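## Task

Shelf spots are labelled with a lot number on the shelf edge directly beneath them, and several spots may carry the same number. Get one cardboard box from lot 418 and one from lot 414 onto the desk so that nothing of either box overhangs the desk's edge. All other cardboard boxes must stay on the shelf they started on. A lot that has no box anywhere in the storeroom is skipped. The desk must stay roughly where it is. The robot must not topple or be left leaning, or the task fails.

## Robot and tools

Robot: a simulated Hello Robot Stretch 3 with one arm. It has a two-wheeled base, a lift riding on a vertical mast, and a telescoping arm that reaches out to the robot's RIGHT side. The base cannot drive sideways, so the gripper is moved forward or back by driving the base. The base is 0.33 m long and 0.34 m wide and pivots about a point 0.05 m behind its front edge. With the arm retracted and the wrist folded, a turn sweeps a 0.28 m radius circle; an unfolded level gripper reaches beyond it.

Frames (metres): base frame has its origin on the floor between the drive wheels, x forward, y left, z up. hand_pose is reported in the base frame, at the point where the closed fingertips meet. The odometry frame is the base frame as it was at the scene's start; base_odometry counts wheel turns only (slip looks like travel), heading in rad, left positive, -3.142 to 3.142.

Tool move: one action per call. Movement arguments:
- base: an object holding exactly one key. {"translate_m": d} is a relative drive of d metres, forward positive, -3 to 3. {"rotate_rad": d} is a relative turn in place, left positive, -6.4 to 6.4.
- joints: an object keyed by joint name, each value an absolute target: lift_m 0 to 1.1 (m); arm_m 0 to 0.52 (m extension); wrist_yaw_rad -1.345 to 4.42 (0 along the arm, positive toward the front); wrist_pitch_rad -1.57 to 0.451 (0 level, negative tips down); wrist_roll_rad -2.911 to 2.918; gripper_m -0.089 to 0.179 (wider is higher; fingertip gap is 0.007 m less near closed, 0.025 m less wide open); head_pan_rad -3.953 to 1.73 (0 forward, positive left, -1.57 looks along the arm); head_tilt_rad -1.53 to 0.419 (negative down). Done tolerances: ±0.004 for lift, arm and gripper, ±0.02 yaw and roll, ±0.05 pitch, ±0.1 head.
- speeds: optional per-key top speeds (same key names plus translate_m, rotate_rad), capped by max pace.
- pace: "default" or "max". Top speeds default/max: translate 0.12/0.30 m/s, rotate 0.76/1.90 rad/s, lift 0.11/0.15 m/s, arm 0.14/0.40 m/s. The base is limited to 0.10 m/s and 0.63 rad/s unless lift_m < 0.30, arm_m < 0.03 and wrist_yaw_rad > 2.54 together.
- contact_limits: arm_m, translate_m, rotate_rad take a motor_effort percent 1 to 100; lift_m takes {"down": n, "up": n}, 1 to 100 as force beyond free motion (below about 12 may trip in free air). Put a limit only alongside its own command. Base moves have no contact stop unless given one; then each wheel stops on its own at that effort, which may swivel the robot.
- servos: "reboot", sent alone, re-enables servos that shut off.
Also cameras (list of head_camera, nav_camera, wrist_camera, or "all"; [] for none) and blocking (true waits until everything rests; false returns in about 0.5 s while motion continues, and a later move overrides only what it names). A move with no action just reports state, images and the scene number. Unknown keys make a call invalid; out-of-range values get it refused, and a refusal or an uncommanded stop cancels the rest of that reply's robot calls.

wait: seconds 0 to 10, optional cameras; ends early once earlier moves settle. stop: brakes all running motions. zoom_image: camera plus region [x0, y0, x1, y1] in pixels of that camera's latest image, at most 504 by 504. finished_scene: scene = the current scene's number; call nothing after it in that reply.

Results: base_status and joint_status give each motion's outcome: done, moving, off_target (resting away from target, possibly still pushing), contact_stop (arm or lift goes slack), time_out (a move is cut at 14 s), torque_fault (wrist or head servo limp until reboot). The line move gives the worst status. on_its_own lists uncommanded behaviour; "held at" is a target, not a reading. motor_effort is percent, peak in brackets. lidar_m: 12 sectors of 30 degrees, first straight ahead, counter-clockwise (4th left, 7th behind, 10th right), seen at 0.17 m height; "-" is nothing or too close. wrist_depth_mm and head_depth_mm are 7x7 median depth grids. turned_by_imu beats turned_by_wheels when they differ over 0.15 rad. base_tilt in degrees shows lean. The pictures line names returned images in order; head_camera images are rotated (turn clockwise a quarter to view upright), nav_camera the other way.

Gripping: command gripper_m below the object's width to hold, at least 0.05 above it (or fully open) to release; readings don't confirm a hold.

Cautions: before folding the wrist to yaw 3.0 or unfolding it, keep lift 0.32 to 0.95, pitch -0.4, roll near 0; folded, lift may go to 0.25. With yaw below -0.4 keep pitch at -0.5 or lower. Pushing on rigid things with the gripper above about 0.45 m, or driving while the gripper is snagged, can tip the robot; back off if base_tilt rises. Wrist, head and unlimited base moves push without stopping. Avoid drops, flinging, collisions and hard shoves; don't let boxes fall, and keep the desk in place. Loose objects may occasionally get nudged.

Each tool is called after "Call:" as name(argument=value, ...) on one line, values as JSON.

## Session

Call:
move()

Call:
move(joints={"head_pan_rad":-1.57,"head_tilt_rad":-0.2}, cameras=["nav_camera","head_camera"])

Call:
move(joints={"head_pan_rad":-3.14,"head_tilt_rad":-0.2}, cameras=["nav_camera"])

Call:
move(joints={"head_pan_rad":1.57,"head_tilt_rad":-0.2}, cameras=["nav_camera"])

Scene clock: 0.00 s.
base_odometry: x=+0.000 y=+0.000 heading=+0.000
turned_by_wheels: +0.000
turned_by_imu: +0.000
base_tilt: forward=-0.3 right=-1.3
lidar_m: 0.73 0.73 0.85 1.53 2.66 1.26 1.01 1.11 1.82 1.63 1.40 0.83
head_depth_mm: 802 792 784 776 768 761 757 / 774 765 758 751 744 737 730 / 748 740 734 728 721 715 708 / 724 715 710 705 699 694 687 / 702 695 689 684 679 672 667 / 681 673 667 664 658 652 648 / 661 655 652 644 640 634 631
base_status: not commanded
joint_positions: lift_m=+0.374 arm_m=+0.001 wrist_yaw_rad=+3.009 wrist_pitch_rad=-0.462 wrist_roll_rad=+0.000 gripper_m=+0.037 head_pan_rad=+0.000 head_tilt_rad=-0.003
joint_status: not commanded
measured_speeds: all 0
motor_effort: left_wheel=-0.4 right_wheel=+0.1 lift_m=+22.4 arm_m=-1.9 wrist_yaw_rad=-1.0 wrist_pitch_rad=+1.9 wrist_roll_rad=-0.1 gripper_m=+0.3 head_pan_rad=+1.2 head_tilt_rad=+6.7
hand_pose: x=+0.0076 y=+0.0712 z=+0.3774 quat_wxyz=(+0.207, +0.697, +0.116, +0.676) (m; base frame)
wrist_depth_mm: - 138 - - - 859 - / - 151 - - - 975 - / - 167 922 - - 937 - / 840 775 203 821 806 791 762 / 698 671 212 657 648 671 666 / 590 599 126 579 128 582 578 / 522 546 287 355 507 509 509
pictures: head_camera (sideways), nav_camera (sideways), wrist_camera
camera_calibration:
head_camera: T_world_to_cam=[[0.049258, -0.0462949, -0.997713, 1.31416], [0.0559933, 0.997482, -0.0435198, 0.0560066], [0.997215, -0.0537216, 0.0517262, -0.117899], [0, 0, 0, 1]] pos_world=[0.0497012, -0.00136013, 1.31969]
nav_camera: T_world_to_cam=[[-0.0233498, 0.0170467, 0.999582, -1.25828], [0.00969844, -0.999804, 0.017277, 0.0275711], [0.99968, 0.0100978, 0.0231799, -0.0831342], [0, 0, 0, 1]] pos_world=[0.0534596, 0.0498547, 1.25921]
wrist_camera: T_world_to_cam=[[0.994963, -0.0965217, -0.0270514, 0.016197], [-0.0806635, -0.610724, -0.787724, 0.37395], [0.0595115, 0.785938, -0.615434, 0.342021], [0, 0, 0, 1]] pos_world=[-0.00630544, -0.0388635, 0.505499]

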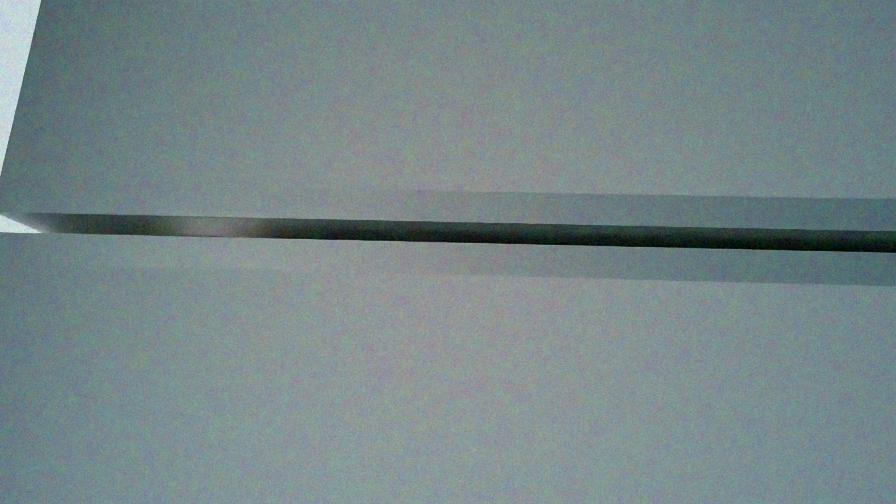

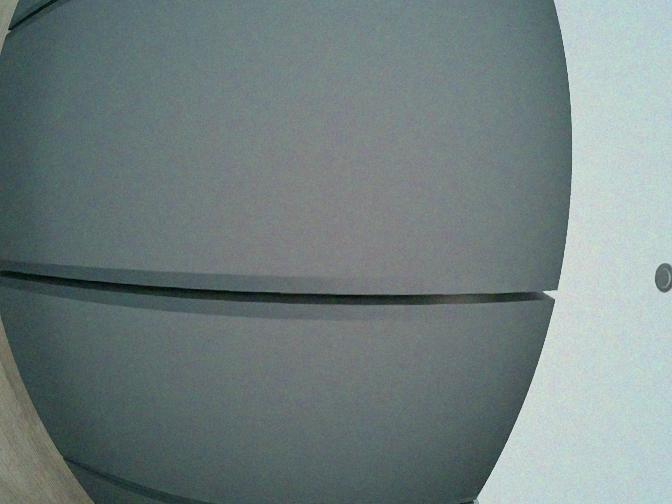

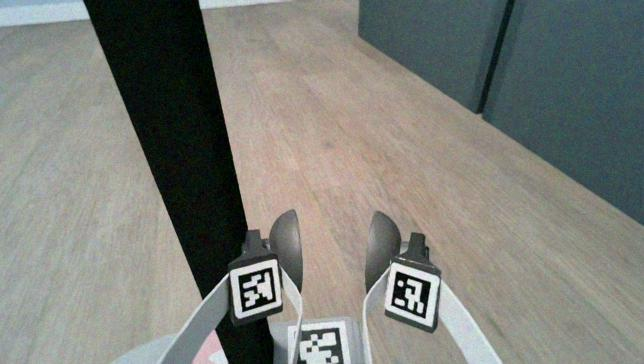

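Scene clock: 1.23 s.
move: done
base_odometry: x=+0.000 y=+0.000 heading=+0.000
turned_by_wheels: +0.000
turned_by_imu: +0.000
base_tilt: forward=-0.3 right=-1.2
lidar_m: 0.73 0.72 0.85 1.53 2.66 1.26 1.01 1.12 1.81 1.62 1.39 0.83
head_depth_mm: 2146 1836 1893 2296 2393 2277 1747 / 2074 2035 2125 2058 2063 2065 1741 / 2022 2027 2135 2180 2203 2229 1725 / 1946 1988 2054 2106 2141 2191 1728 / 1882 1732 1777 1800 1877 1896 1719 / 1817 1815 1888 1905 1941 1979 1675 / 1754 1814 1862 1903 1962 1959 1632
base_status: not commanded
joint_positions: lift_m=+0.374 arm_m=+0.001 wrist_yaw_rad=+3.009 wrist_pitch_rad=-0.462 wrist_roll_rad=+0.000 gripper_m=+0.037 head_pan_rad=-1.607 head_tilt_rad=-0.199
joint_status: all done
measured_speeds: all 0
motor_effort: left_wheel=-0.6(0.7) right_wheel=+0.3(1.1) lift_m=+23.5(23.8) arm_m=-3.6(3.8) wrist_yaw_rad=-1.0(1.1) wrist_pitch_rad=+1.9(2.1) wrist_roll_rad=-0.2(0.3) gripper_m=+0.0(0.8) head_pan_rad=+3.0(5.3) head_tilt_rad=-3.4(8.6)
hand_pose: x=+0.0076 y=+0.0712 z=+0.3774 quat_wxyz=(+0.207, +0.697, +0.116, +0.676) (m; base frame)
wrist_depth_mm: - 138 - - - 855 - / - 151 - - - 969 - / - 167 925 - - 947 - / 832 769 203 807 804 800 762 / 698 675 211 656 652 661 661 / 600 601 126 573 129 577 580 / 523 544 289 354 502 513 511
pictures: head_camera (sideways), nav_camera (sideways)
camera_calibration:
head_camera: T_world_to_cam=[[-0.0409988, 0.14785, -0.98816, 1.30199], [0.995152, -0.0824399, -0.0536237, 0.0633392], [-0.0893921, -0.985568, -0.143753, 0.143254], [0, 0, 0, 1]] pos_world=[0.00315363, -0.0460913, 1.31056]
nav_camera: T_world_to_cam=[[0.0108568, -0.17263, 0.984927, -1.23915], [-0.999617, 0.0232141, 0.0150875, 0.0365793], [-0.0254687, -0.984713, -0.172312, 0.177678], [0, 0, 0, 1]] pos_world=[0.0545437, -0.0398016, 1.25053]

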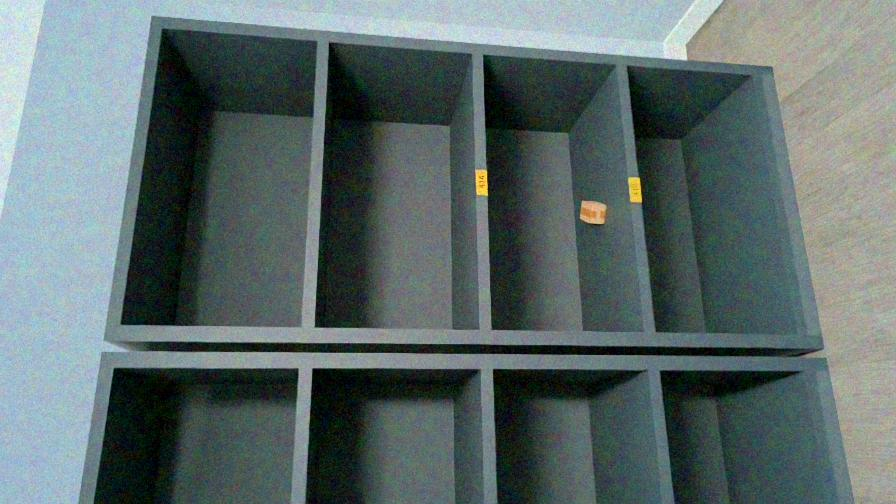

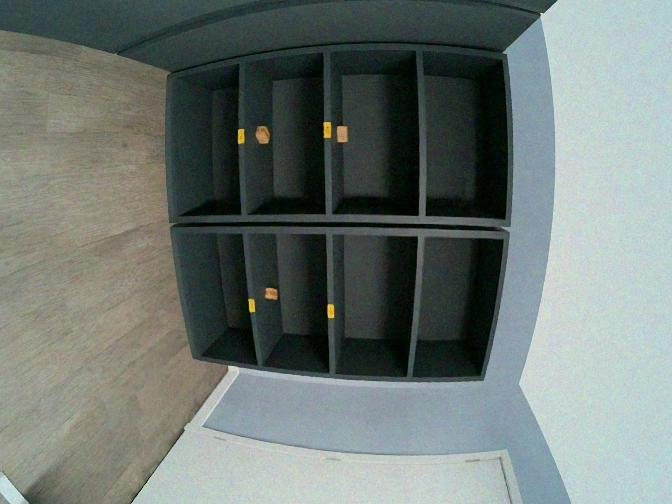

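Scene clock: 3.53 s.
move: done
base_odometry: x=+0.000 y=+0.000 heading=+0.000
turned_by_wheels: +0.000
turned_by_imu: +0.000
base_tilt: forward=-0.3 right=-1.2
lidar_m: 0.72 0.73 0.85 1.53 2.66 1.25 1.01 1.11 1.81 1.63 1.39 0.83
head_depth_mm: 1589 1647 1692 1744 1733 1089 1751 / 1527 1573 1638 1701 1709 1082 1448 / 1498 1537 1581 1646 1666 1074 1601 / 1449 1498 1546 1584 1600 1065 1324 / 1414 1451 1498 1538 1561 1061 1542 / 1376 1411 1444 1501 1533 1058 877 / 1340 1372 1401 1445 1481 1049 871
base_status: not commanded
joint_positions: lift_m=+0.374 arm_m=+0.001 wrist_yaw_rad=+3.009 wrist_pitch_rad=-0.462 wrist_roll_rad=+0.000 gripper_m=+0.037 head_pan_rad=-3.148 head_tilt_rad=-0.200
joint_status: all done
measured_speeds: translate_m=+0.000 rotate_rad=+0.000 lift_m=+0.000 arm_m=+0.000 wrist_yaw_rad=+0.000 wrist_pitch_rad=+0.000 wrist_roll_rad=+0.000 head_pan_rad=+0.024 head_tilt_rad=+0.000
motor_effort: left_wheel=-0.5(1.0) right_wheel=+0.3(1.2) lift_m=+23.0(24.1) arm_m=-6.4(6.4) wrist_yaw_rad=+0.5(2.1) wrist_pitch_rad=+1.8(2.0) wrist_roll_rad=-0.1(0.3) gripper_m=+0.9(0.9) head_pan_rad=+3.9(5.2) head_tilt_rad=-2.7(6.4)
hand_pose: x=+0.0076 y=+0.0712 z=+0.3774 quat_wxyz=(+0.207, +0.697, +0.116, +0.676) (m; base frame)
wrist_depth_mm: - 138 - - - 874 - / - 150 - - - 973 - / - 167 925 - - 923 - / 843 756 203 831 797 800 768 / 705 673 212 665 654 668 661 / 602 593 126 572 128 582 581 / 526 534 286 355 505 514 512
pictures: nav_camera (sideways)
camera_calibration:
nav_camera: T_world_to_cam=[[-0.172836, -0.0159581, 0.984821, -1.23782], [-0.00640793, 0.999866, 0.0150773, 0.03055], [-0.98493, -0.00370475, -0.172915, 0.18425], [0, 0, 0, 1]] pos_world=[-0.0322709, -0.0496166, 1.25043]

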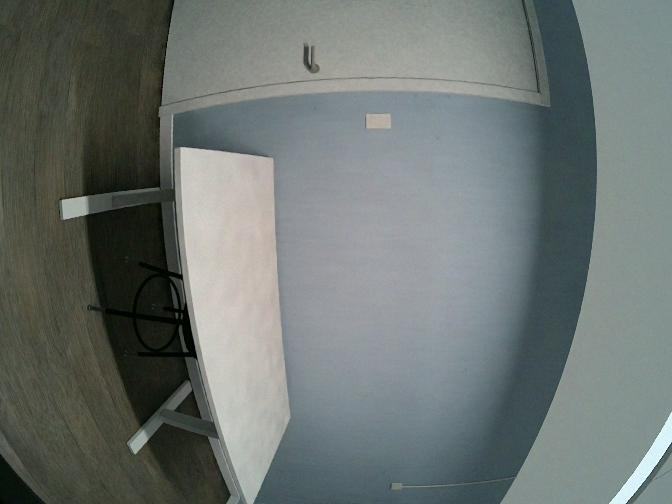

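Scene clock: 7.03 s.
move: done
base_odometry: x=+0.000 y=+0.000 heading=+0.000
turned_by_wheels: +0.000
turned_by_imu: +0.000
base_tilt: forward=-0.3 right=-1.3
lidar_m: 0.73 0.73 0.85 1.52 2.66 1.26 1.01 1.11 1.81 1.63 1.39 0.83
head_depth_mm: 1302 1203 1207 1214 1206 1221 1216 / 2364 1487 1492 1489 1499 1502 1502 / - 2614 2685 2781 2836 2216 1725 / - 2545 2634 2704 2799 2339 1720 / - 2464 2555 2640 2695 2331 1707 / - 2424 2493 2561 2601 2307 1704 / - 2342 2387 2448 2568 2287 1694
base_status: not commanded
joint_positions: lift_m=+0.374 arm_m=+0.001 wrist_yaw_rad=+3.009 wrist_pitch_rad=-0.462 wrist_roll_rad=+0.000 gripper_m=+0.037 head_pan_rad=+1.578 head_tilt_rad=-0.200
joint_status: all done
measured_speeds: translate_m=+0.000 rotate_rad=+0.000 lift_m=+0.000 arm_m=+0.000 wrist_yaw_rad=+0.000 wrist_pitch_rad=+0.000 wrist_roll_rad=+0.000 head_pan_rad=-0.024 head_tilt_rad=+0.000
motor_effort: left_wheel=-0.2(0.8) right_wheel=-0.1(1.1) lift_m=+23.5(24.3) arm_m=-9.6(10.2) wrist_yaw_rad=+0.2(1.6) wrist_pitch_rad=+1.9(2.1) wrist_roll_rad=+0.0(0.3) gripper_m=+0.1(1.1) head_pan_rad=-3.3(7.3) head_tilt_rad=-2.4(6.3)
hand_pose: x=+0.0076 y=+0.0712 z=+0.3774 quat_wxyz=(+0.207, +0.697, +0.116, +0.676) (m; base frame)
wrist_depth_mm: - 138 - - - 847 - / - 150 - - - 975 - / - 167 935 - - 952 - / 837 762 203 817 815 791 768 / 688 669 211 660 661 667 665 / 596 599 126 570 129 581 573 / 528 534 288 354 505 513 506
pictures: nav_camera (sideways)
camera_calibration:
nav_camera: T_world_to_cam=[[-0.0183938, 0.172601, 0.98482, -1.23875], [0.999676, 0.0205022, 0.015078, 0.0244603], [-0.0175885, 0.984778, -0.172922, 0.178421], [0, 0, 0, 1]] pos_world=[-0.0440995, 0.0376025, 1.25043]

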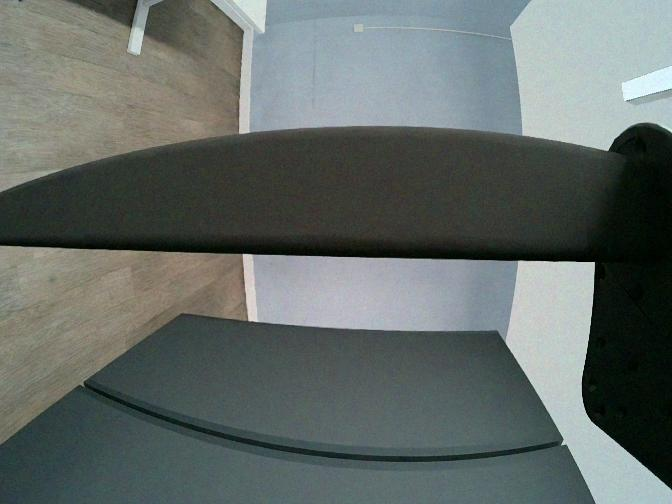

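Call:
move(joints={"head_pan_rad":-1.75,"head_tilt_rad":-0.3}, cameras=["head_camera"])

Call:
zoom_image(camera="head_camera", region=[350, 30, 680, 230])

Call:
zoom_image(camera="head_camera", region=[350, 230, 680, 480])

Scene clock: 18.77 s.
move: done
base_odometry: x=+0.000 y=+0.000 heading=+0.000
turned_by_wheels: +0.000
turned_by_imu: +0.000
base_tilt: forward=-0.3 right=-1.3
lidar_m: 0.72 0.73 0.85 1.53 2.66 1.26 1.01 1.11 1.81 1.63 1.39 0.83
head_depth_mm: 1984 1992 2036 2080 2135 2022 1555 / 2159 2220 2306 2446 2436 2023 1554 / 1937 1946 2002 2027 2163 2000 1537 / 1888 2058 2155 2286 2279 1974 1542 / 1746 1968 2069 2157 2263 1918 1534 / 1635 1848 1985 2065 1932 1819 1511 / 1384 1423 1568 1577 1699 1761 1526
base_status: not commanded
joint_positions: lift_m=+0.374 arm_m=+0.001 wrist_yaw_rad=+3.009 wrist_pitch_rad=-0.462 wrist_roll_rad=+0.000 gripper_m=+0.037 head_pan_rad=-1.758 head_tilt_rad=-0.303
joint_status: all done
measured_speeds: translate_m=+0.000 rotate_rad=+0.000 lift_m=+0.000 arm_m=+0.000 wrist_yaw_rad=+0.000 wrist_pitch_rad=+0.000 wrist_roll_rad=+0.000 head_pan_rad=+0.024 head_tilt_rad=+0.000
motor_effort: left_wheel=-0.4(0.8) right_wheel=+0.5(1.4) lift_m=+23.9(24.8) arm_m=-12.7(13.2) wrist_yaw_rad=+0.4(1.6) wrist_pitch_rad=+2.0(2.0) wrist_roll_rad=+0.0(0.4) gripper_m=+0.3(1.0) head_pan_rad=+3.4(5.3) head_tilt_rad=+3.6(5.7)
hand_pose: x=+0.0076 y=+0.0712 z=+0.3774 quat_wxyz=(+0.207, +0.697, +0.116, +0.676) (m; base frame)
wrist_depth_mm: - 139 - - - 866 - / - 150 - - - 974 - / - 167 926 - - 944 - / 845 765 203 813 802 798 767 / 693 682 211 662 657 671 666 / 600 598 126 574 129 584 580 / 532 540 287 353 504 511 507
pictures: head_camera (sideways)
camera_calibration:
head_camera: T_world_to_cam=[[0.000760091, 0.252384, -0.967627, 1.27482], [0.972455, -0.22573, -0.0581127, 0.0693733], [-0.233089, -0.94093, -0.245603, 0.276674], [0, 0, 0, 1]] pos_world=[-0.0039417, -0.0457541, 1.30554]

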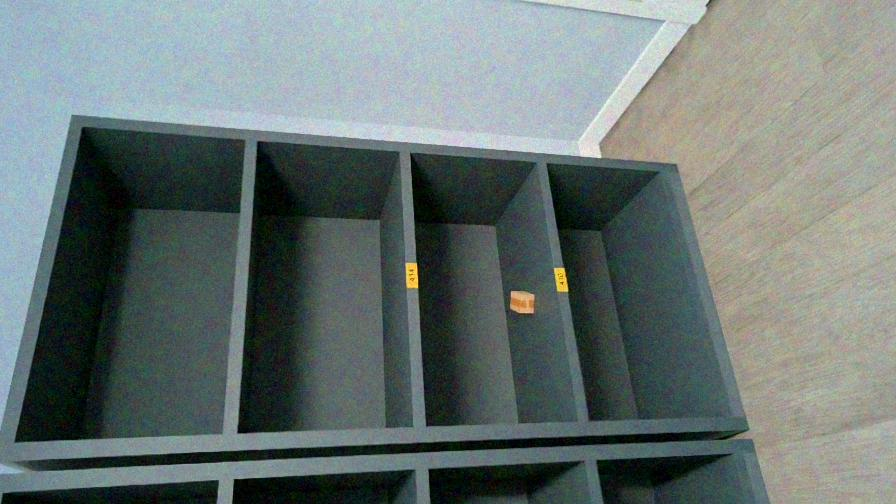

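Scaled by 1.527 from the camera's 896x504 image, which has a finer 1280x720 frame.

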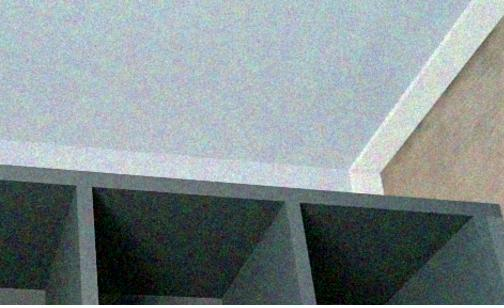

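Scaled by 1.527 from the camera's 896x504 image, which has a finer 1280x720 frame.

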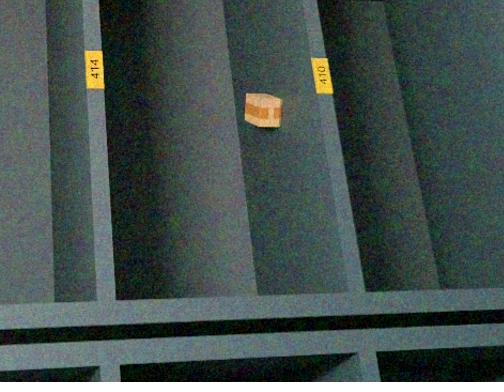

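Call:
move(joints={"head_pan_rad":-1.25,"head_tilt_rad":-0.3}, cameras=["head_camera"])

Call:
zoom_image(camera="head_camera", region=[350, 100, 680, 350])

Scene clock: 24.93 s.
move: done
base_odometry: x=+0.000 y=+0.000 heading=+0.000
turned_by_wheels: +0.000
turned_by_imu: +0.000
base_tilt: forward=-0.3 right=-1.3
lidar_m: 0.73 0.73 0.85 1.53 2.66 1.26 1.01 1.11 1.81 1.63 1.39 0.83
head_depth_mm: 1528 1823 1907 2007 2063 1927 1571 / 1467 1475 1529 1618 1709 1831 1559 / 1683 1857 1949 2026 1936 1825 1552 / 1710 1871 1971 2072 2137 1880 1537 / 1722 1893 1999 2083 2117 1875 1532 / 1699 1872 1980 1959 1938 1864 1529 / 1497 1524 1568 1652 1726 1758 1515
base_status: not commanded
joint_positions: lift_m=+0.374 arm_m=+0.001 wrist_yaw_rad=+3.009 wrist_pitch_rad=-0.462 wrist_roll_rad=+0.000 gripper_m=+0.037 head_pan_rad=-1.234 head_tilt_rad=-0.300
joint_status: all done
measured_speeds: all 0
motor_effort: left_wheel=-0.4(0.8) right_wheel=+0.5(1.2) lift_m=+24.2(24.9) arm_m=-11.8(12.9) wrist_yaw_rad=-1.3(1.6) wrist_pitch_rad=+1.9(2.0) wrist_roll_rad=+0.0(0.3) gripper_m=+0.4(1.0) head_pan_rad=+0.5(6.1) head_tilt_rad=+4.9(7.8)
hand_pose: x=+0.0076 y=+0.0712 z=+0.3774 quat_wxyz=(+0.207, +0.697, +0.116, +0.676) (m; base frame)
wrist_depth_mm: - 138 - - - 864 - / - 151 - - - 960 - / - 167 926 - - 968 - / 835 768 204 815 798 796 765 / 693 677 211 660 649 671 669 / 604 599 126 575 128 577 574 / 527 540 288 358 502 512 507
pictures: head_camera (sideways)
camera_calibration:
head_camera: T_world_to_cam=[[-0.124478, 0.215677, -0.968498, 1.27677], [0.955033, 0.290772, -0.0579947, 0.0693425], [0.269104, -0.932167, -0.242173, 0.269126], [0, 0, 0, 1]] pos_world=[0.0202822, -0.0446618, 1.30574]

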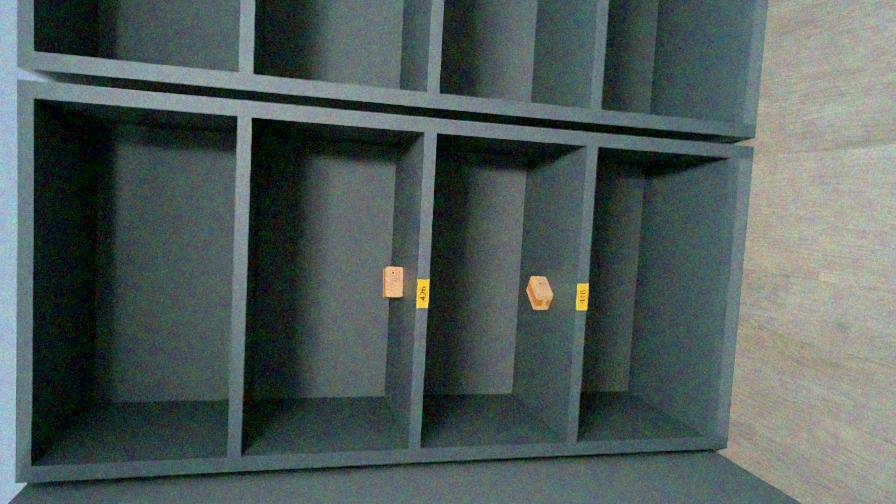

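Scaled by 1.527 from the camera's 896x504 image, which has a finer 1280x720 frame.

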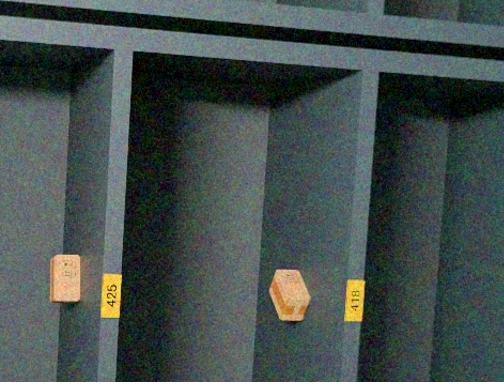

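Call:
move(base={"rotate_rad":-1.225}, joints={"lift_m":0.28}, pace="max")

Call:
move(base={"translate_m":1.06}, pace="max", joints={"head_pan_rad":0.6,"head_tilt_rad":-0.4}, cameras=["nav_camera"])

Call:
move(joints={"head_pan_rad":-0.2,"head_tilt_rad":-0.5}, cameras=["head_camera"])

Scene clock: 83.90 s.
move: done
base_odometry: x=+0.000 y=+0.000 heading=-1.225
turned_by_wheels: -1.225
turned_by_imu: -1.201
base_tilt: forward=-0.4 right=-1.3
lidar_m: 1.63 0.92 0.73 0.73 0.79 1.19 2.66 1.64 1.01 1.11 1.67 1.64
head_depth_mm: 1309 1358 1414 1474 1357 928 1379 / 1375 1412 1479 1539 1611 1015 1547 / 1409 1471 1535 1612 1677 1771 1547 / 1471 1535 1602 1695 1772 1843 1543 / 1547 1623 1705 1797 1876 1904 1533 / 1637 1708 1784 1884 1995 1988 1523 / 1738 1826 1920 2040 2157 1986 1523
base_status: done
joint_positions: lift_m=+0.280 arm_m=+0.001 wrist_yaw_rad=+3.009 wrist_pitch_rad=-0.463 wrist_roll_rad=+0.000 gripper_m=+0.037 head_pan_rad=-1.250 head_tilt_rad=-0.300
joint_status: all done
measured_speeds: all 0
motor_effort: left_wheel=+5.9(14.9) right_wheel=-9.7(14.4) lift_m=+30.2(30.9) arm_m=-12.8(13.4) wrist_yaw_rad=-1.6(1.6) wrist_pitch_rad=+2.1(2.2) wrist_roll_rad=+0.0(0.3) gripper_m=+0.7(1.0) head_pan_rad=-2.8(3.5) head_tilt_rad=+4.5(5.6)
hand_pose: x=+0.0076 y=+0.0711 z=+0.2828 quat_wxyz=(+0.208, +0.697, +0.117, +0.676) (m; base frame)
wrist_depth_mm: 737 138 - - - - - / 795 150 161 - - - - / 811 167 182 784 775 771 742 / 683 618 204 665 660 643 644 / 569 566 212 539 534 547 545 / 492 297 126 284 128 472 468 / 263 267 248 258 400 414 414
pictures: none

Scene clock: 88.80 s.
move: done
base_odometry: x=+0.360 y=-0.997 heading=-1.224
turned_by_wheels: +0.000
turned_by_imu: +0.000
base_tilt: forward=-0.4 right=-1.2
lidar_m: 1.02 0.75 0.60 0.59 0.64 0.98 3.66 1.60 1.65 1.67 1.30 0.65
head_depth_mm: 561 941 990 956 667 1073 845 / 660 921 1021 942 708 1064 841 / 678 796 868 883 1032 1060 885 / 643 699 754 793 890 965 1049 / 655 698 742 798 857 932 1016 / 603 639 677 720 770 833 896 / 553 579 612 651 689 736 792
base_status: done
joint_positions: lift_m=+0.280 arm_m=+0.001 wrist_yaw_rad=+3.009 wrist_pitch_rad=-0.463 wrist_roll_rad=+0.000 gripper_m=+0.037 head_pan_rad=+0.600 head_tilt_rad=-0.400
joint_status: all done
measured_speeds: all 0
motor_effort: left_wheel=+5.4(16.2) right_wheel=-0.7(11.4) lift_m=+23.8(31.2) arm_m=-11.3(12.8) wrist_yaw_rad=-0.2(1.7) wrist_pitch_rad=+2.0(2.2) wrist_roll_rad=+0.0(0.3) gripper_m=+0.1(1.0) head_pan_rad=-3.2(5.4) head_tilt_rad=-2.9(7.1)
hand_pose: x=+0.0076 y=+0.0711 z=+0.2828 quat_wxyz=(+0.208, +0.697, +0.117, +0.676) (m; base frame)
wrist_depth_mm: - 138 - - 582 - - / - 150 161 - 642 - - / - 167 176 - 723 - - / 681 628 203 668 653 643 640 / 569 564 212 540 532 543 546 / 490 297 126 285 129 467 465 / 262 267 246 258 397 418 413
pictures: nav_camera (sideways)
camera_calibration:
nav_camera: T_world_to_cam=[[0.291809, 0.22035, 0.930749, -1.17005], [0.577519, -0.816286, 0.0121874, 0.0308054], [0.762443, 0.533968, -0.365456, 0.424235], [0, 0, 0, 1]] pos_world=[0.000186479, 0.056439, 1.24369]

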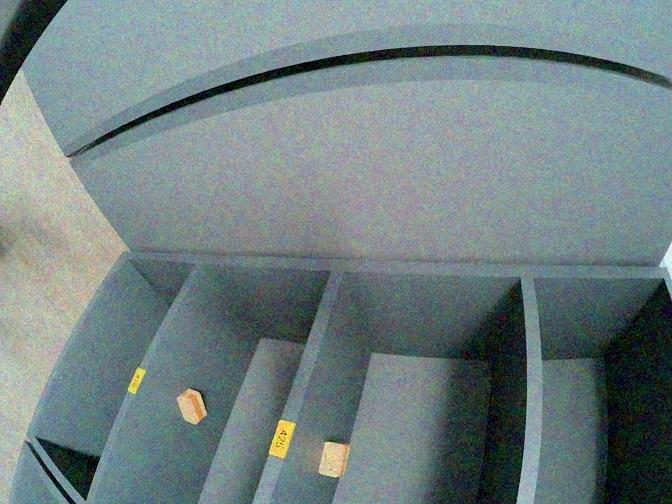

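Scene clock: 89.77 s.
move: done
base_odometry: x=+0.360 y=-0.997 heading=-1.224
turned_by_wheels: +0.000
turned_by_imu: +0.000
base_tilt: forward=-0.2 right=-1.2
lidar_m: 1.02 0.75 0.60 0.59 0.64 0.97 3.68 1.61 1.66 1.67 1.30 0.65
head_depth_mm: 626 658 659 649 702 773 898 / 773 873 878 727 884 889 898 / 845 915 989 717 1136 949 1141 / 837 906 975 708 1170 943 1143 / 828 896 963 702 1156 937 1134 / 821 884 950 693 1135 911 1127 / 811 875 939 684 1114 933 829
base_status: not commanded
joint_positions: lift_m=+0.280 arm_m=+0.001 wrist_yaw_rad=+3.009 wrist_pitch_rad=-0.463 wrist_roll_rad=+0.000 gripper_m=+0.037 head_pan_rad=-0.223 head_tilt_rad=-0.503
joint_status: all done
measured_speeds: all 0
motor_effort: left_wheel=+5.6(5.8) right_wheel=-1.2(1.5) lift_m=+24.5(24.7) arm_m=-10.5(11.5) wrist_yaw_rad=+0.6(1.3) wrist_pitch_rad=+2.1(2.2) wrist_roll_rad=-0.2(0.4) gripper_m=+0.3(0.9) head_pan_rad=+0.3(4.8) head_tilt_rad=-3.3(8.3)
hand_pose: x=+0.0076 y=+0.0711 z=+0.2828 quat_wxyz=(+0.208, +0.697, +0.117, +0.676) (m; base frame)
wrist_depth_mm: - 138 - - 594 - - / - 151 161 - 646 - - / - 166 176 - 729 - - / 680 620 203 665 657 652 644 / 573 562 212 548 533 548 535 / 493 297 126 284 129 472 470 / 261 266 247 258 401 417 415
pictures: head_camera (sideways)
camera_calibration:
head_camera: T_world_to_cam=[[-0.434521, 0.0511918, -0.899205, 1.18818], [0.248396, 0.966475, -0.0650105, 0.0827585], [0.865731, -0.251607, -0.43267, 0.513353], [0, 0, 0, 1]] pos_world=[0.0513075, -0.0116457, 1.29591]

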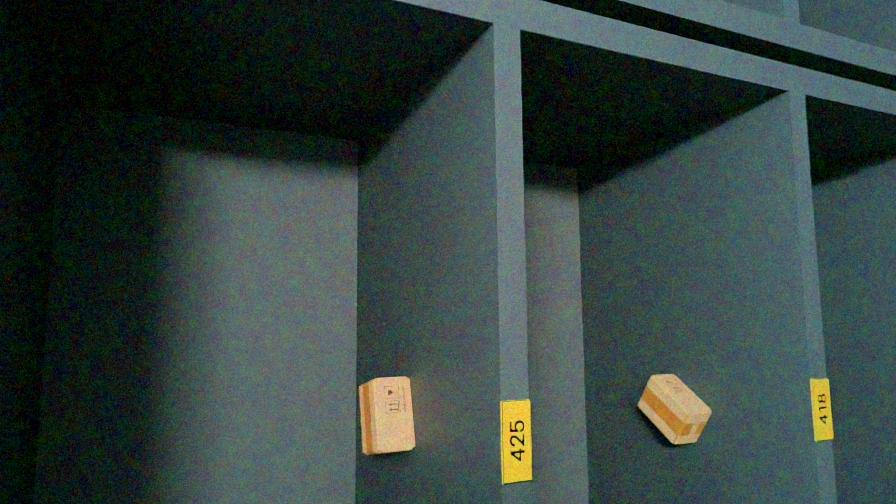

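Call:
move(base={"rotate_rad":1.34}, joints={"head_pan_rad":-1.57,"head_tilt_rad":-0.6})

Call:
move(base={"translate_m":0.15}, joints={"lift_m":0.6,"wrist_pitch_rad":-0.4,"gripper_m":0.17})

Call:
move(joints={"wrist_yaw_rad":0})

Call:
move(joints={"wrist_pitch_rad":-0.3}, cameras=["head_camera","wrist_camera"])

Scene clock: 137.37 s.
move: done
base_odometry: x=+0.360 y=-0.997 heading=+0.115
turned_by_wheels: +1.340
turned_by_imu: +1.319
base_tilt: forward=-0.2 right=-1.2
lidar_m: 0.59 0.60 0.76 1.62 2.74 1.61 1.67 1.37 0.65 0.84 0.85 0.64
head_depth_mm: 639 643 650 668 766 917 1180 / 829 844 802 702 879 905 1081 / 851 936 903 694 1085 925 1137 / 841 922 888 689 1090 922 1154 / 831 910 873 678 1079 914 1151 / 821 902 773 667 1070 885 1144 / 813 890 790 663 1061 878 1138
base_status: done
joint_positions: lift_m=+0.280 arm_m=+0.001 wrist_yaw_rad=+3.009 wrist_pitch_rad=-0.463 wrist_roll_rad=+0.000 gripper_m=+0.037 head_pan_rad=-1.572 head_tilt_rad=-0.600
joint_status: all done
measured_speeds: all 0
motor_effort: left_wheel=-8.0(13.3) right_wheel=+9.4(12.2) lift_m=+28.4(28.7) arm_m=-12.9(13.1) wrist_yaw_rad=-0.2(2.1) wrist_pitch_rad=+2.1(2.2) wrist_roll_rad=-0.1(0.3) gripper_m=+0.7(0.9) head_pan_rad=+3.5(5.7) head_tilt_rad=-5.2(8.8)
hand_pose: x=+0.0076 y=+0.0711 z=+0.2828 quat_wxyz=(+0.208, +0.697, +0.117, +0.676) (m; base frame)
wrist_depth_mm: - 138 - - - - - / - 151 - - - 956 - / 844 167 750 807 798 764 - / 672 627 203 657 648 640 624 / 569 562 211 537 532 547 540 / 485 297 126 285 129 475 470 / 262 266 247 260 398 413 416
pictures: none

Scene clock: 141.10 s.
move: done
base_odometry: x=+0.509 y=-0.980 heading=+0.115
turned_by_wheels: +0.000
turned_by_imu: -0.001
base_tilt: forward=-0.3 right=-1.2
lidar_m: 0.44 0.45 0.57 1.21 1.92 1.73 1.82 1.50 0.72 1.01 0.67 0.48
head_depth_mm: 857 912 873 710 978 923 1088 / 843 930 908 699 1103 935 1166 / 836 921 896 693 1095 925 1164 / 825 908 827 650 1085 897 1160 / 816 895 775 640 1078 886 1152 / 806 885 857 632 1065 881 1149 / 797 873 845 627 1060 857 1140
base_status: done
joint_positions: lift_m=+0.600 arm_m=+0.001 wrist_yaw_rad=+3.009 wrist_pitch_rad=-0.419 wrist_roll_rad=+0.000 gripper_m=+0.170 head_pan_rad=-1.570 head_tilt_rad=-0.600
joint_status: all done
measured_speeds: all 0
motor_effort: left_wheel=+5.4(8.2) right_wheel=+4.3(13.6) lift_m=+29.4(33.9) arm_m=-12.2(13.7) wrist_yaw_rad=-0.1(1.8) wrist_pitch_rad=+3.2(5.9) wrist_roll_rad=-0.1(0.3) gripper_m=+0.7(82.8) head_pan_rad=+3.2(4.0) head_tilt_rad=-5.2(6.0)
hand_pose: x=+0.0083 y=+0.0767 z=+0.6124 quat_wxyz=(+0.193, +0.699, +0.101, +0.681) (m; base frame)
wrist_depth_mm: - 138 - - - - - / - 149 - - - - - / - 163 - - - - - / - 189 206 - - - - / - 192 213 - - - - / 123 126 237 886 859 134 - / 116 766 275 769 759 741 106
pictures: none

Scene clock: 143.60 s.
move: done
base_odometry: x=+0.509 y=-0.980 heading=+0.115
turned_by_wheels: +0.000
turned_by_imu: +0.000
base_tilt: forward=-0.4 right=-1.1
lidar_m: 0.44 0.45 0.57 1.21 1.92 1.74 1.82 1.50 0.72 1.01 0.67 0.48
head_depth_mm: 855 913 873 709 978 925 1089 / 845 932 906 701 1103 934 1165 / 837 922 899 693 1096 927 1167 / 824 910 830 649 1091 897 1156 / 817 895 774 642 1079 890 1148 / 806 885 858 633 1073 886 1147 / 797 871 847 626 1066 852 1143
base_status: not commanded
joint_positions: lift_m=+0.600 arm_m=+0.001 wrist_yaw_rad=+0.003 wrist_pitch_rad=-0.419 wrist_roll_rad=+0.000 gripper_m=+0.170 head_pan_rad=-1.570 head_tilt_rad=-0.600
joint_status: all done
measured_speeds: all 0
motor_effort: left_wheel=+5.5(5.9) right_wheel=+4.5(5.1) lift_m=+23.0(29.6) arm_m=-10.2(12.3) wrist_yaw_rad=-3.4(6.4) wrist_pitch_rad=+3.1(3.2) wrist_roll_rad=+0.0(0.3) gripper_m=+1.0(1.2) head_pan_rad=+3.1(4.1) head_tilt_rad=-4.8(5.8)
hand_pose: x=-0.0208 y=-0.3698 z=+0.6124 quat_wxyz=(+0.692, +0.149, -0.691, -0.146) (m; base frame)
wrist_depth_mm: 668 - - - - 721 - / - - 489 512 - - - / - - - - - - - / - - - - - - - / - 144 - - - 140 - / - 124 - - - 134 138 / - - - - - - 106
pictures: none

Scene clock: 144.37 s.
move: done
base_odometry: x=+0.509 y=-0.980 heading=+0.115
turned_by_wheels: +0.000
turned_by_imu: +0.000
base_tilt: forward=-0.4 right=-1.1
lidar_m: 0.44 0.45 0.57 1.21 1.92 1.73 1.82 1.50 0.72 1.01 0.67 0.48
head_depth_mm: 859 914 874 709 982 921 1088 / 846 935 911 702 1100 934 1169 / 834 922 897 693 1096 928 1161 / 824 905 828 652 1085 895 1153 / 815 896 776 642 1077 887 1151 / 806 886 856 633 1069 883 1146 / 795 873 845 627 1069 852 1143
base_status: not commanded
joint_positions: lift_m=+0.600 arm_m=+0.001 wrist_yaw_rad=+0.003 wrist_pitch_rad=-0.322 wrist_roll_rad=+0.000 gripper_m=+0.170 head_pan_rad=-1.570 head_tilt_rad=-0.600
joint_status: all done
measured_speeds: all 0
motor_effort: left_wheel=+5.6(5.6) right_wheel=+4.0(5.0) lift_m=+23.8(24.3) arm_m=-10.3(11.2) wrist_yaw_rad=-4.4(4.5) wrist_pitch_rad=+3.6(4.5) wrist_roll_rad=-0.2(0.2) gripper_m=+0.6(1.0) head_pan_rad=+3.1(3.8) head_tilt_rad=-4.7(5.5)
hand_pose: x=-0.0208 y=-0.3810 z=+0.6348 quat_wxyz=(+0.698, +0.115, -0.697, -0.112) (m; base frame)
wrist_depth_mm: 665 - - - - 706 - / - - - - - - - / - - - 519 - - - / - - - - - - - / - 143 - - - - - / - 124 - - - 134 - / - - - - - - 106
pictures: head_camera (sideways), wrist_camera
camera_calibration:
head_camera: T_world_to_cam=[[-0.0466911, 0.520085, -0.852837, 1.12535], [0.997501, -0.0210373, -0.0674404, 0.0812933], [-0.0530161, -0.853855, -0.517803, 0.629753], [0, 0, 0, 1]] pos_world=[0.00484067, -0.0458484, 1.29131]
wrist_camera: T_world_to_cam=[[-0.998869, -0.0422829, -0.0217546, -0.0164418], [-0.0023035, 0.49999, -0.866028, 0.772814], [0.0474952, -0.864998, -0.499522, 0.154676], [0, 0, 0, 1]] pos_world=[-0.0219894, -0.2533, 0.746185]

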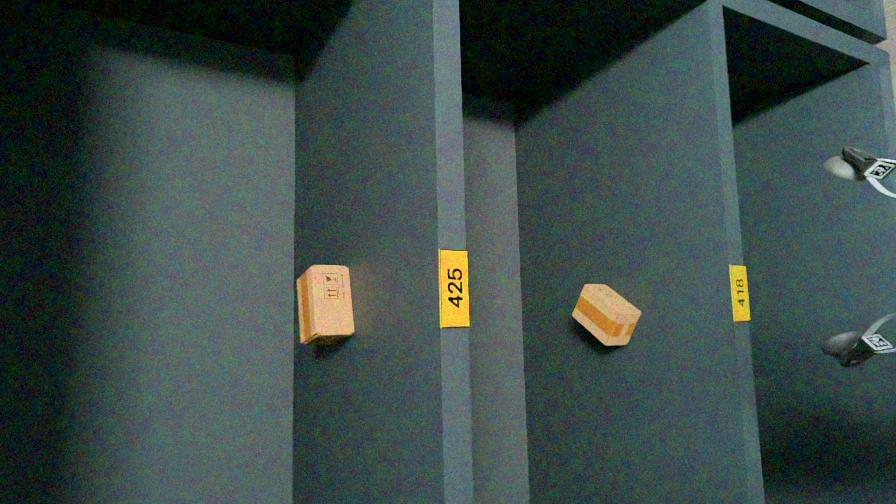

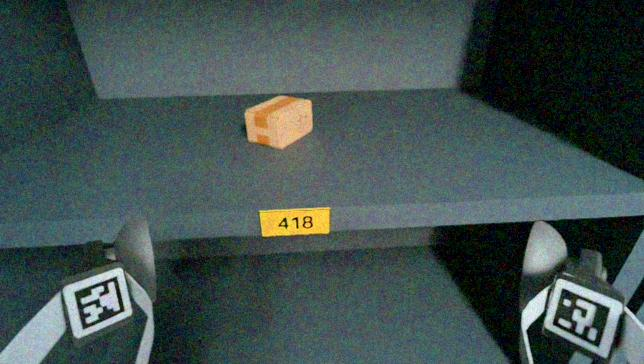

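Call:
move(base={"translate_m":0.17}, joints={"wrist_yaw_rad":-0.35,"gripper_m":0.179})

Call:
move(joints={"lift_m":0.56,"arm_m":0.24}, cameras=["head_camera","wrist_camera"])

Scene clock: 186.33 s.
move: done
base_odometry: x=+0.677 y=-0.960 heading=+0.115
turned_by_wheels: +0.000
turned_by_imu: +0.001
base_tilt: forward=-0.3 right=-1.2
lidar_m: 0.28 0.28 0.35 0.76 2.77 1.88 1.99 0.87 0.83 0.99 0.45 0.30
head_depth_mm: 841 928 931 669 1107 944 1172 / 829 913 915 662 1102 906 1167 / 820 902 786 655 1098 899 1157 / 809 893 884 649 1090 894 1132 / 799 879 872 642 1081 863 1150 / 791 870 861 636 1071 861 1146 / 782 851 801 626 921 826 940
base_status: done
joint_positions: lift_m=+0.600 arm_m=+0.001 wrist_yaw_rad=-0.347 wrist_pitch_rad=-0.321 wrist_roll_rad=+0.000 gripper_m=+0.179 head_pan_rad=-1.570 head_tilt_rad=-0.600
joint_status: all done
measured_speeds: all 0
motor_effort: left_wheel=-0.2(10.6) right_wheel=+9.8(12.9) lift_m=+30.5(31.3) arm_m=-8.1(10.0) wrist_yaw_rad=-2.7(5.4) wrist_pitch_rad=+3.6(3.6) wrist_roll_rad=+0.0(0.4) gripper_m=+0.7(51.4) head_pan_rad=+3.8(4.5) head_tilt_rad=-4.4(5.4)
hand_pose: x=-0.1016 y=-0.3670 z=+0.6349 quat_wxyz=(+0.668, -0.009, -0.707, -0.232) (m; base frame)
wrist_depth_mm: - - - - 821 - 469 / - - - - 852 - 503 / - - 492 - - - 549 / - - - - - - - / - 142 - - - - - / 118 139 - - - - - / - - - - - 780 105
pictures: none

Scene clock: 189.33 s.
move: done
base_odometry: x=+0.677 y=-0.960 heading=+0.115
turned_by_wheels: +0.000
turned_by_imu: +0.000
base_tilt: forward=-0.2 right=-1.1
lidar_m: 0.28 0.28 0.35 0.76 2.77 1.88 1.99 0.87 0.83 0.99 0.45 0.30
head_depth_mm: 841 930 926 667 1115 935 1175 / 828 914 916 663 1104 908 1146 / 817 899 786 654 1094 874 538 / 808 888 886 647 1091 797 578 / 800 878 876 641 1072 866 1148 / 790 869 858 635 1071 860 1141 / 782 847 801 627 925 827 941
base_status: not commanded
joint_positions: lift_m=+0.560 arm_m=+0.240 wrist_yaw_rad=-0.347 wrist_pitch_rad=-0.321 wrist_roll_rad=+0.000 gripper_m=+0.179 head_pan_rad=-1.570 head_tilt_rad=-0.600
joint_status: all done
measured_speeds: all 0
motor_effort: left_wheel=-0.1(0.6) right_wheel=+10.5(11.7) lift_m=+31.0(32.4) arm_m=+13.0(15.6) wrist_yaw_rad=-2.7(4.6) wrist_pitch_rad=+3.4(3.5) wrist_roll_rad=+0.1(0.3) gripper_m=+0.7(1.1) head_pan_rad=+3.4(3.9) head_tilt_rad=-4.9(6.1)
hand_pose: x=-0.1016 y=-0.6065 z=+0.5951 quat_wxyz=(+0.668, -0.009, -0.707, -0.232) (m; base frame)
wrist_depth_mm: - - - - - - - / - - - - - - - / - - 330 307 - - - / 330 326 275 306 324 322 305 / 287 264 273 272 271 269 268 / - 212 227 225 226 225 223 / 184 189 193 193 192 191 105
pictures: head_camera (sideways), wrist_camera
camera_calibration:
head_camera: T_world_to_cam=[[-0.0467445, 0.520086, -0.852834, 1.12534], [0.997499, -0.0210087, -0.0674855, 0.0813531], [-0.0530152, -0.853856, -0.517803, 0.629753], [0, 0, 0, 1]] pos_world=[0.00484051, -0.0458484, 1.29131]
wrist_camera: T_world_to_cam=[[-0.952734, 0.303026, -0.0217674, 0.106522], [0.169146, 0.469558, -0.866547, 0.850195], [-0.252366, -0.829271, -0.49862, -0.0657194], [0, 0, 0, 1]] pos_world=[-0.0589051, -0.485994, 0.706284]

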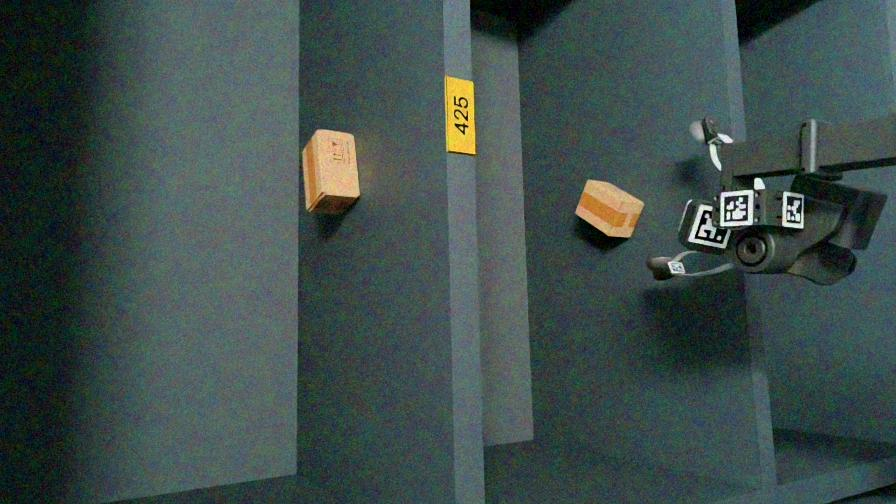

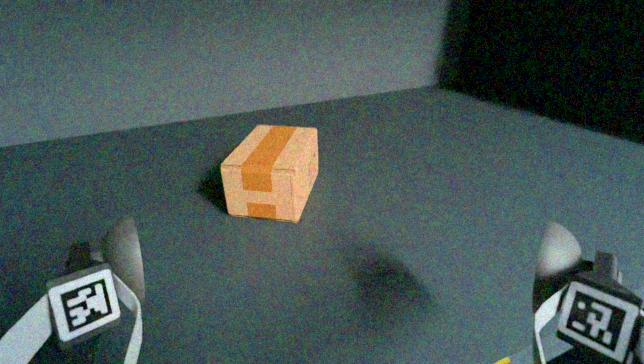

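Call:
move(joints={"lift_m":0.543,"arm_m":0.375}, cameras=["wrist_camera"])

Scene clock: 200.50 s.
move: done
base_odometry: x=+0.677 y=-0.960 heading=+0.115
turned_by_wheels: +0.000
turned_by_imu: +0.000
base_tilt: forward=-0.3 right=-1.2
lidar_m: 0.28 0.28 0.35 0.76 2.76 1.88 1.99 0.87 0.82 0.99 0.45 0.30
head_depth_mm: 838 927 925 669 1109 943 1178 / 830 912 910 664 1104 907 1141 / 817 900 785 657 1094 663 1085 / 811 887 888 647 1086 700 1159 / 802 878 873 643 1081 863 1148 / 790 868 859 635 1075 860 1149 / 782 849 803 626 919 825 943
base_status: not commanded
joint_positions: lift_m=+0.543 arm_m=+0.375 wrist_yaw_rad=-0.347 wrist_pitch_rad=-0.321 wrist_roll_rad=+0.000 gripper_m=+0.179 head_pan_rad=-1.570 head_tilt_rad=-0.600
joint_status: all done
measured_speeds: all 0
motor_effort: left_wheel=+0.4(0.7) right_wheel=+10.5(11.0) lift_m=+23.6(27.1) arm_m=+12.6(14.9) wrist_yaw_rad=-2.9(4.3) wrist_pitch_rad=+3.3(3.4) wrist_roll_rad=-0.1(0.3) gripper_m=+0.8(1.2) head_pan_rad=+2.7(4.0) head_tilt_rad=-4.6(5.5)
hand_pose: x=-0.1017 y=-0.7415 z=+0.5781 quat_wxyz=(+0.668, -0.009, -0.707, -0.232) (m; base frame)
wrist_depth_mm: 294 317 332 - - 498 - / 308 330 - - - 532 - / 326 - - - - - - / 311 310 308 199 291 302 300 / 248 237 246 165 242 242 250 / 118 144 190 146 201 201 - / 165 170 168 160 172 172 107
pictures: wrist_camera
camera_calibration:
wrist_camera: T_world_to_cam=[[-0.95271, 0.303104, -0.0217217, 0.147079], [0.169121, 0.469472, -0.866599, 0.898834], [-0.252472, -0.829291, -0.498532, -0.186227], [0, 0, 0, 1]] pos_world=[-0.058905, -0.620994, 0.689284]

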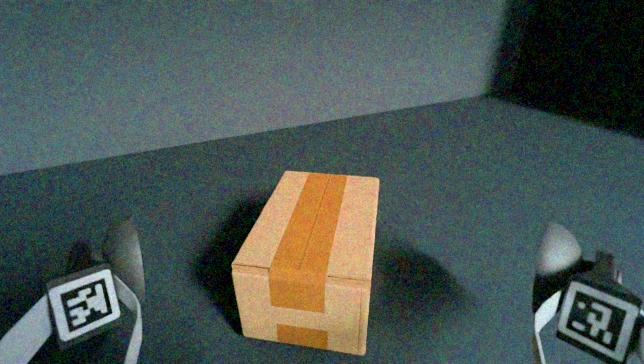

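Call:
move(joints={"arm_m":0.393,"lift_m":0.54})

Call:
move(joints={"gripper_m":0.04})

Call:
move(joints={"lift_m":0.62}, cameras=["wrist_camera"])

Scene clock: 211.10 s.
move: done
base_odometry: x=+0.677 y=-0.960 heading=+0.115
turned_by_wheels: +0.000
turned_by_imu: +0.000
base_tilt: forward=-0.3 right=-1.1
lidar_m: 0.28 0.28 0.35 0.76 2.77 1.88 1.99 0.87 0.83 0.99 0.45 0.30
head_depth_mm: 840 926 924 670 1108 937 1174 / 829 916 912 662 1110 908 1139 / 819 902 784 655 1091 674 576 / 809 886 884 648 1089 723 1160 / 799 876 872 641 1076 865 1155 / 792 868 860 635 1072 862 1145 / 781 849 804 625 922 828 944
base_status: not commanded
joint_positions: lift_m=+0.540 arm_m=+0.393 wrist_yaw_rad=-0.347 wrist_pitch_rad=-0.320 wrist_roll_rad=+0.000 gripper_m=+0.179 head_pan_rad=-1.570 head_tilt_rad=-0.600
joint_status: all done
measured_speeds: all 0
motor_effort: left_wheel=-0.1(0.4) right_wheel=+10.4(11.3) lift_m=+23.1(25.2) arm_m=+12.6(14.3) wrist_yaw_rad=-2.4(3.8) wrist_pitch_rad=+3.4(3.4) wrist_roll_rad=+0.0(0.3) gripper_m=+0.8(1.2) head_pan_rad=+3.3(3.4) head_tilt_rad=-4.8(5.3)
hand_pose: x=-0.1017 y=-0.7595 z=+0.5751 quat_wxyz=(+0.668, -0.009, -0.707, -0.232) (m; base frame)
wrist_depth_mm: 280 303 326 - - 484 - / 296 320 - - - 509 - / 311 333 - - - - - / 308 302 303 202 298 297 295 / 242 232 242 160 228 237 245 / 118 187 186 138 198 197 - / 162 166 161 134 164 169 105
pictures: none

Scene clock: 213.03 s.
move: done
base_odometry: x=+0.677 y=-0.960 heading=+0.115
turned_by_wheels: +0.000
turned_by_imu: +0.000
base_tilt: forward=-0.3 right=-1.3
lidar_m: 0.28 0.28 0.35 0.76 2.76 1.89 1.99 0.87 0.83 0.99 0.45 0.30
head_depth_mm: 839 925 926 670 1116 940 1166 / 828 911 913 663 1105 905 1146 / 819 900 782 658 1093 675 574 / 809 890 882 648 1086 724 1158 / 803 879 872 642 1080 865 1147 / 791 867 859 634 1069 861 1139 / 782 847 801 628 924 827 942
base_status: not commanded
joint_positions: lift_m=+0.540 arm_m=+0.393 wrist_yaw_rad=-0.347 wrist_pitch_rad=-0.318 wrist_roll_rad=+0.000 gripper_m=+0.040 head_pan_rad=-1.570 head_tilt_rad=-0.600
joint_status: all done
measured_speeds: all 0
motor_effort: left_wheel=-0.1(0.8) right_wheel=+9.8(10.9) lift_m=+24.5(25.1) arm_m=+12.8(13.5) wrist_yaw_rad=-1.6(4.9) wrist_pitch_rad=+2.9(3.4) wrist_roll_rad=-0.1(0.3) gripper_m=-9.6(81.8) head_pan_rad=+3.6(3.7) head_tilt_rad=-3.9(5.4)
hand_pose: x=-0.1017 y=-0.7597 z=+0.5756 quat_wxyz=(+0.669, -0.010, -0.707, -0.231) (m; base frame)
wrist_depth_mm: 279 301 326 - - 484 - / 294 319 - - - 508 - / 311 333 - - - - - / 308 306 304 203 301 287 297 / 244 243 160 161 161 239 238 / 202 202 130 139 129 198 197 / 173 103 161 139 160 160 169
pictures: none

Scene clock: 214.60 s.
move: done
base_odometry: x=+0.677 y=-0.960 heading=+0.115
turned_by_wheels: +0.000
turned_by_imu: +0.000
base_tilt: forward=-0.4 right=-1.2
lidar_m: 0.28 0.28 0.35 0.76 2.77 1.88 1.99 0.87 0.83 0.99 0.45 0.30
head_depth_mm: 839 923 928 670 1110 944 1181 / 829 911 910 663 1103 881 460 / 819 901 785 656 910 631 1114 / 807 889 887 649 982 844 1159 / 798 880 873 641 1078 868 1153 / 791 866 858 634 1072 861 1145 / 781 847 802 627 921 825 943
base_status: not commanded
joint_positions: lift_m=+0.620 arm_m=+0.393 wrist_yaw_rad=-0.347 wrist_pitch_rad=-0.323 wrist_roll_rad=+0.000 gripper_m=+0.040 head_pan_rad=-1.570 head_tilt_rad=-0.600
joint_status: all done
measured_speeds: all 0
motor_effort: left_wheel=+0.0(0.6) right_wheel=+9.3(10.2) lift_m=+30.9(35.0) arm_m=+13.5(13.7) wrist_yaw_rad=-2.2(4.3) wrist_pitch_rad=+3.9(4.0) wrist_roll_rad=+0.0(0.4) gripper_m=-8.6(9.8) head_pan_rad=+3.3(3.6) head_tilt_rad=-4.5(5.0)
hand_pose: x=-0.1016 y=-0.7592 z=+0.6545 quat_wxyz=(+0.668, -0.008, -0.707, -0.233) (m; base frame)
wrist_depth_mm: 280 302 327 - - 479 - / 295 320 - - - 515 - / 313 329 - - - 543 - / 327 - - 206 - - - / 339 - 154 166 151 - - / 306 305 130 140 128 299 298 / 261 101 245 140 137 249 256
pictures: wrist_camera
camera_calibration:
wrist_camera: T_world_to_cam=[[-0.95268, 0.30319, -0.0218121, 0.154327], [0.169923, 0.471681, -0.865242, 0.974176], [-0.252044, -0.828005, -0.500881, -0.160272], [0, 0, 0, 1]] pos_world=[-0.058906, -0.638997, 0.765986]

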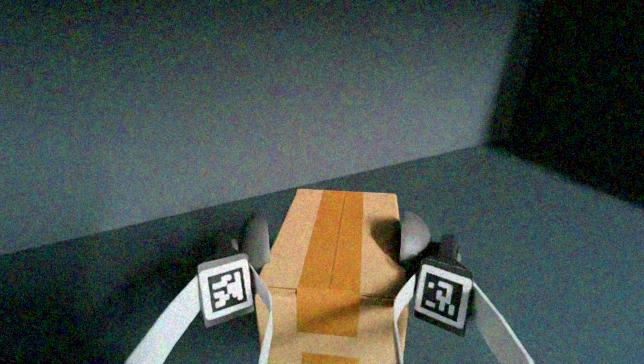

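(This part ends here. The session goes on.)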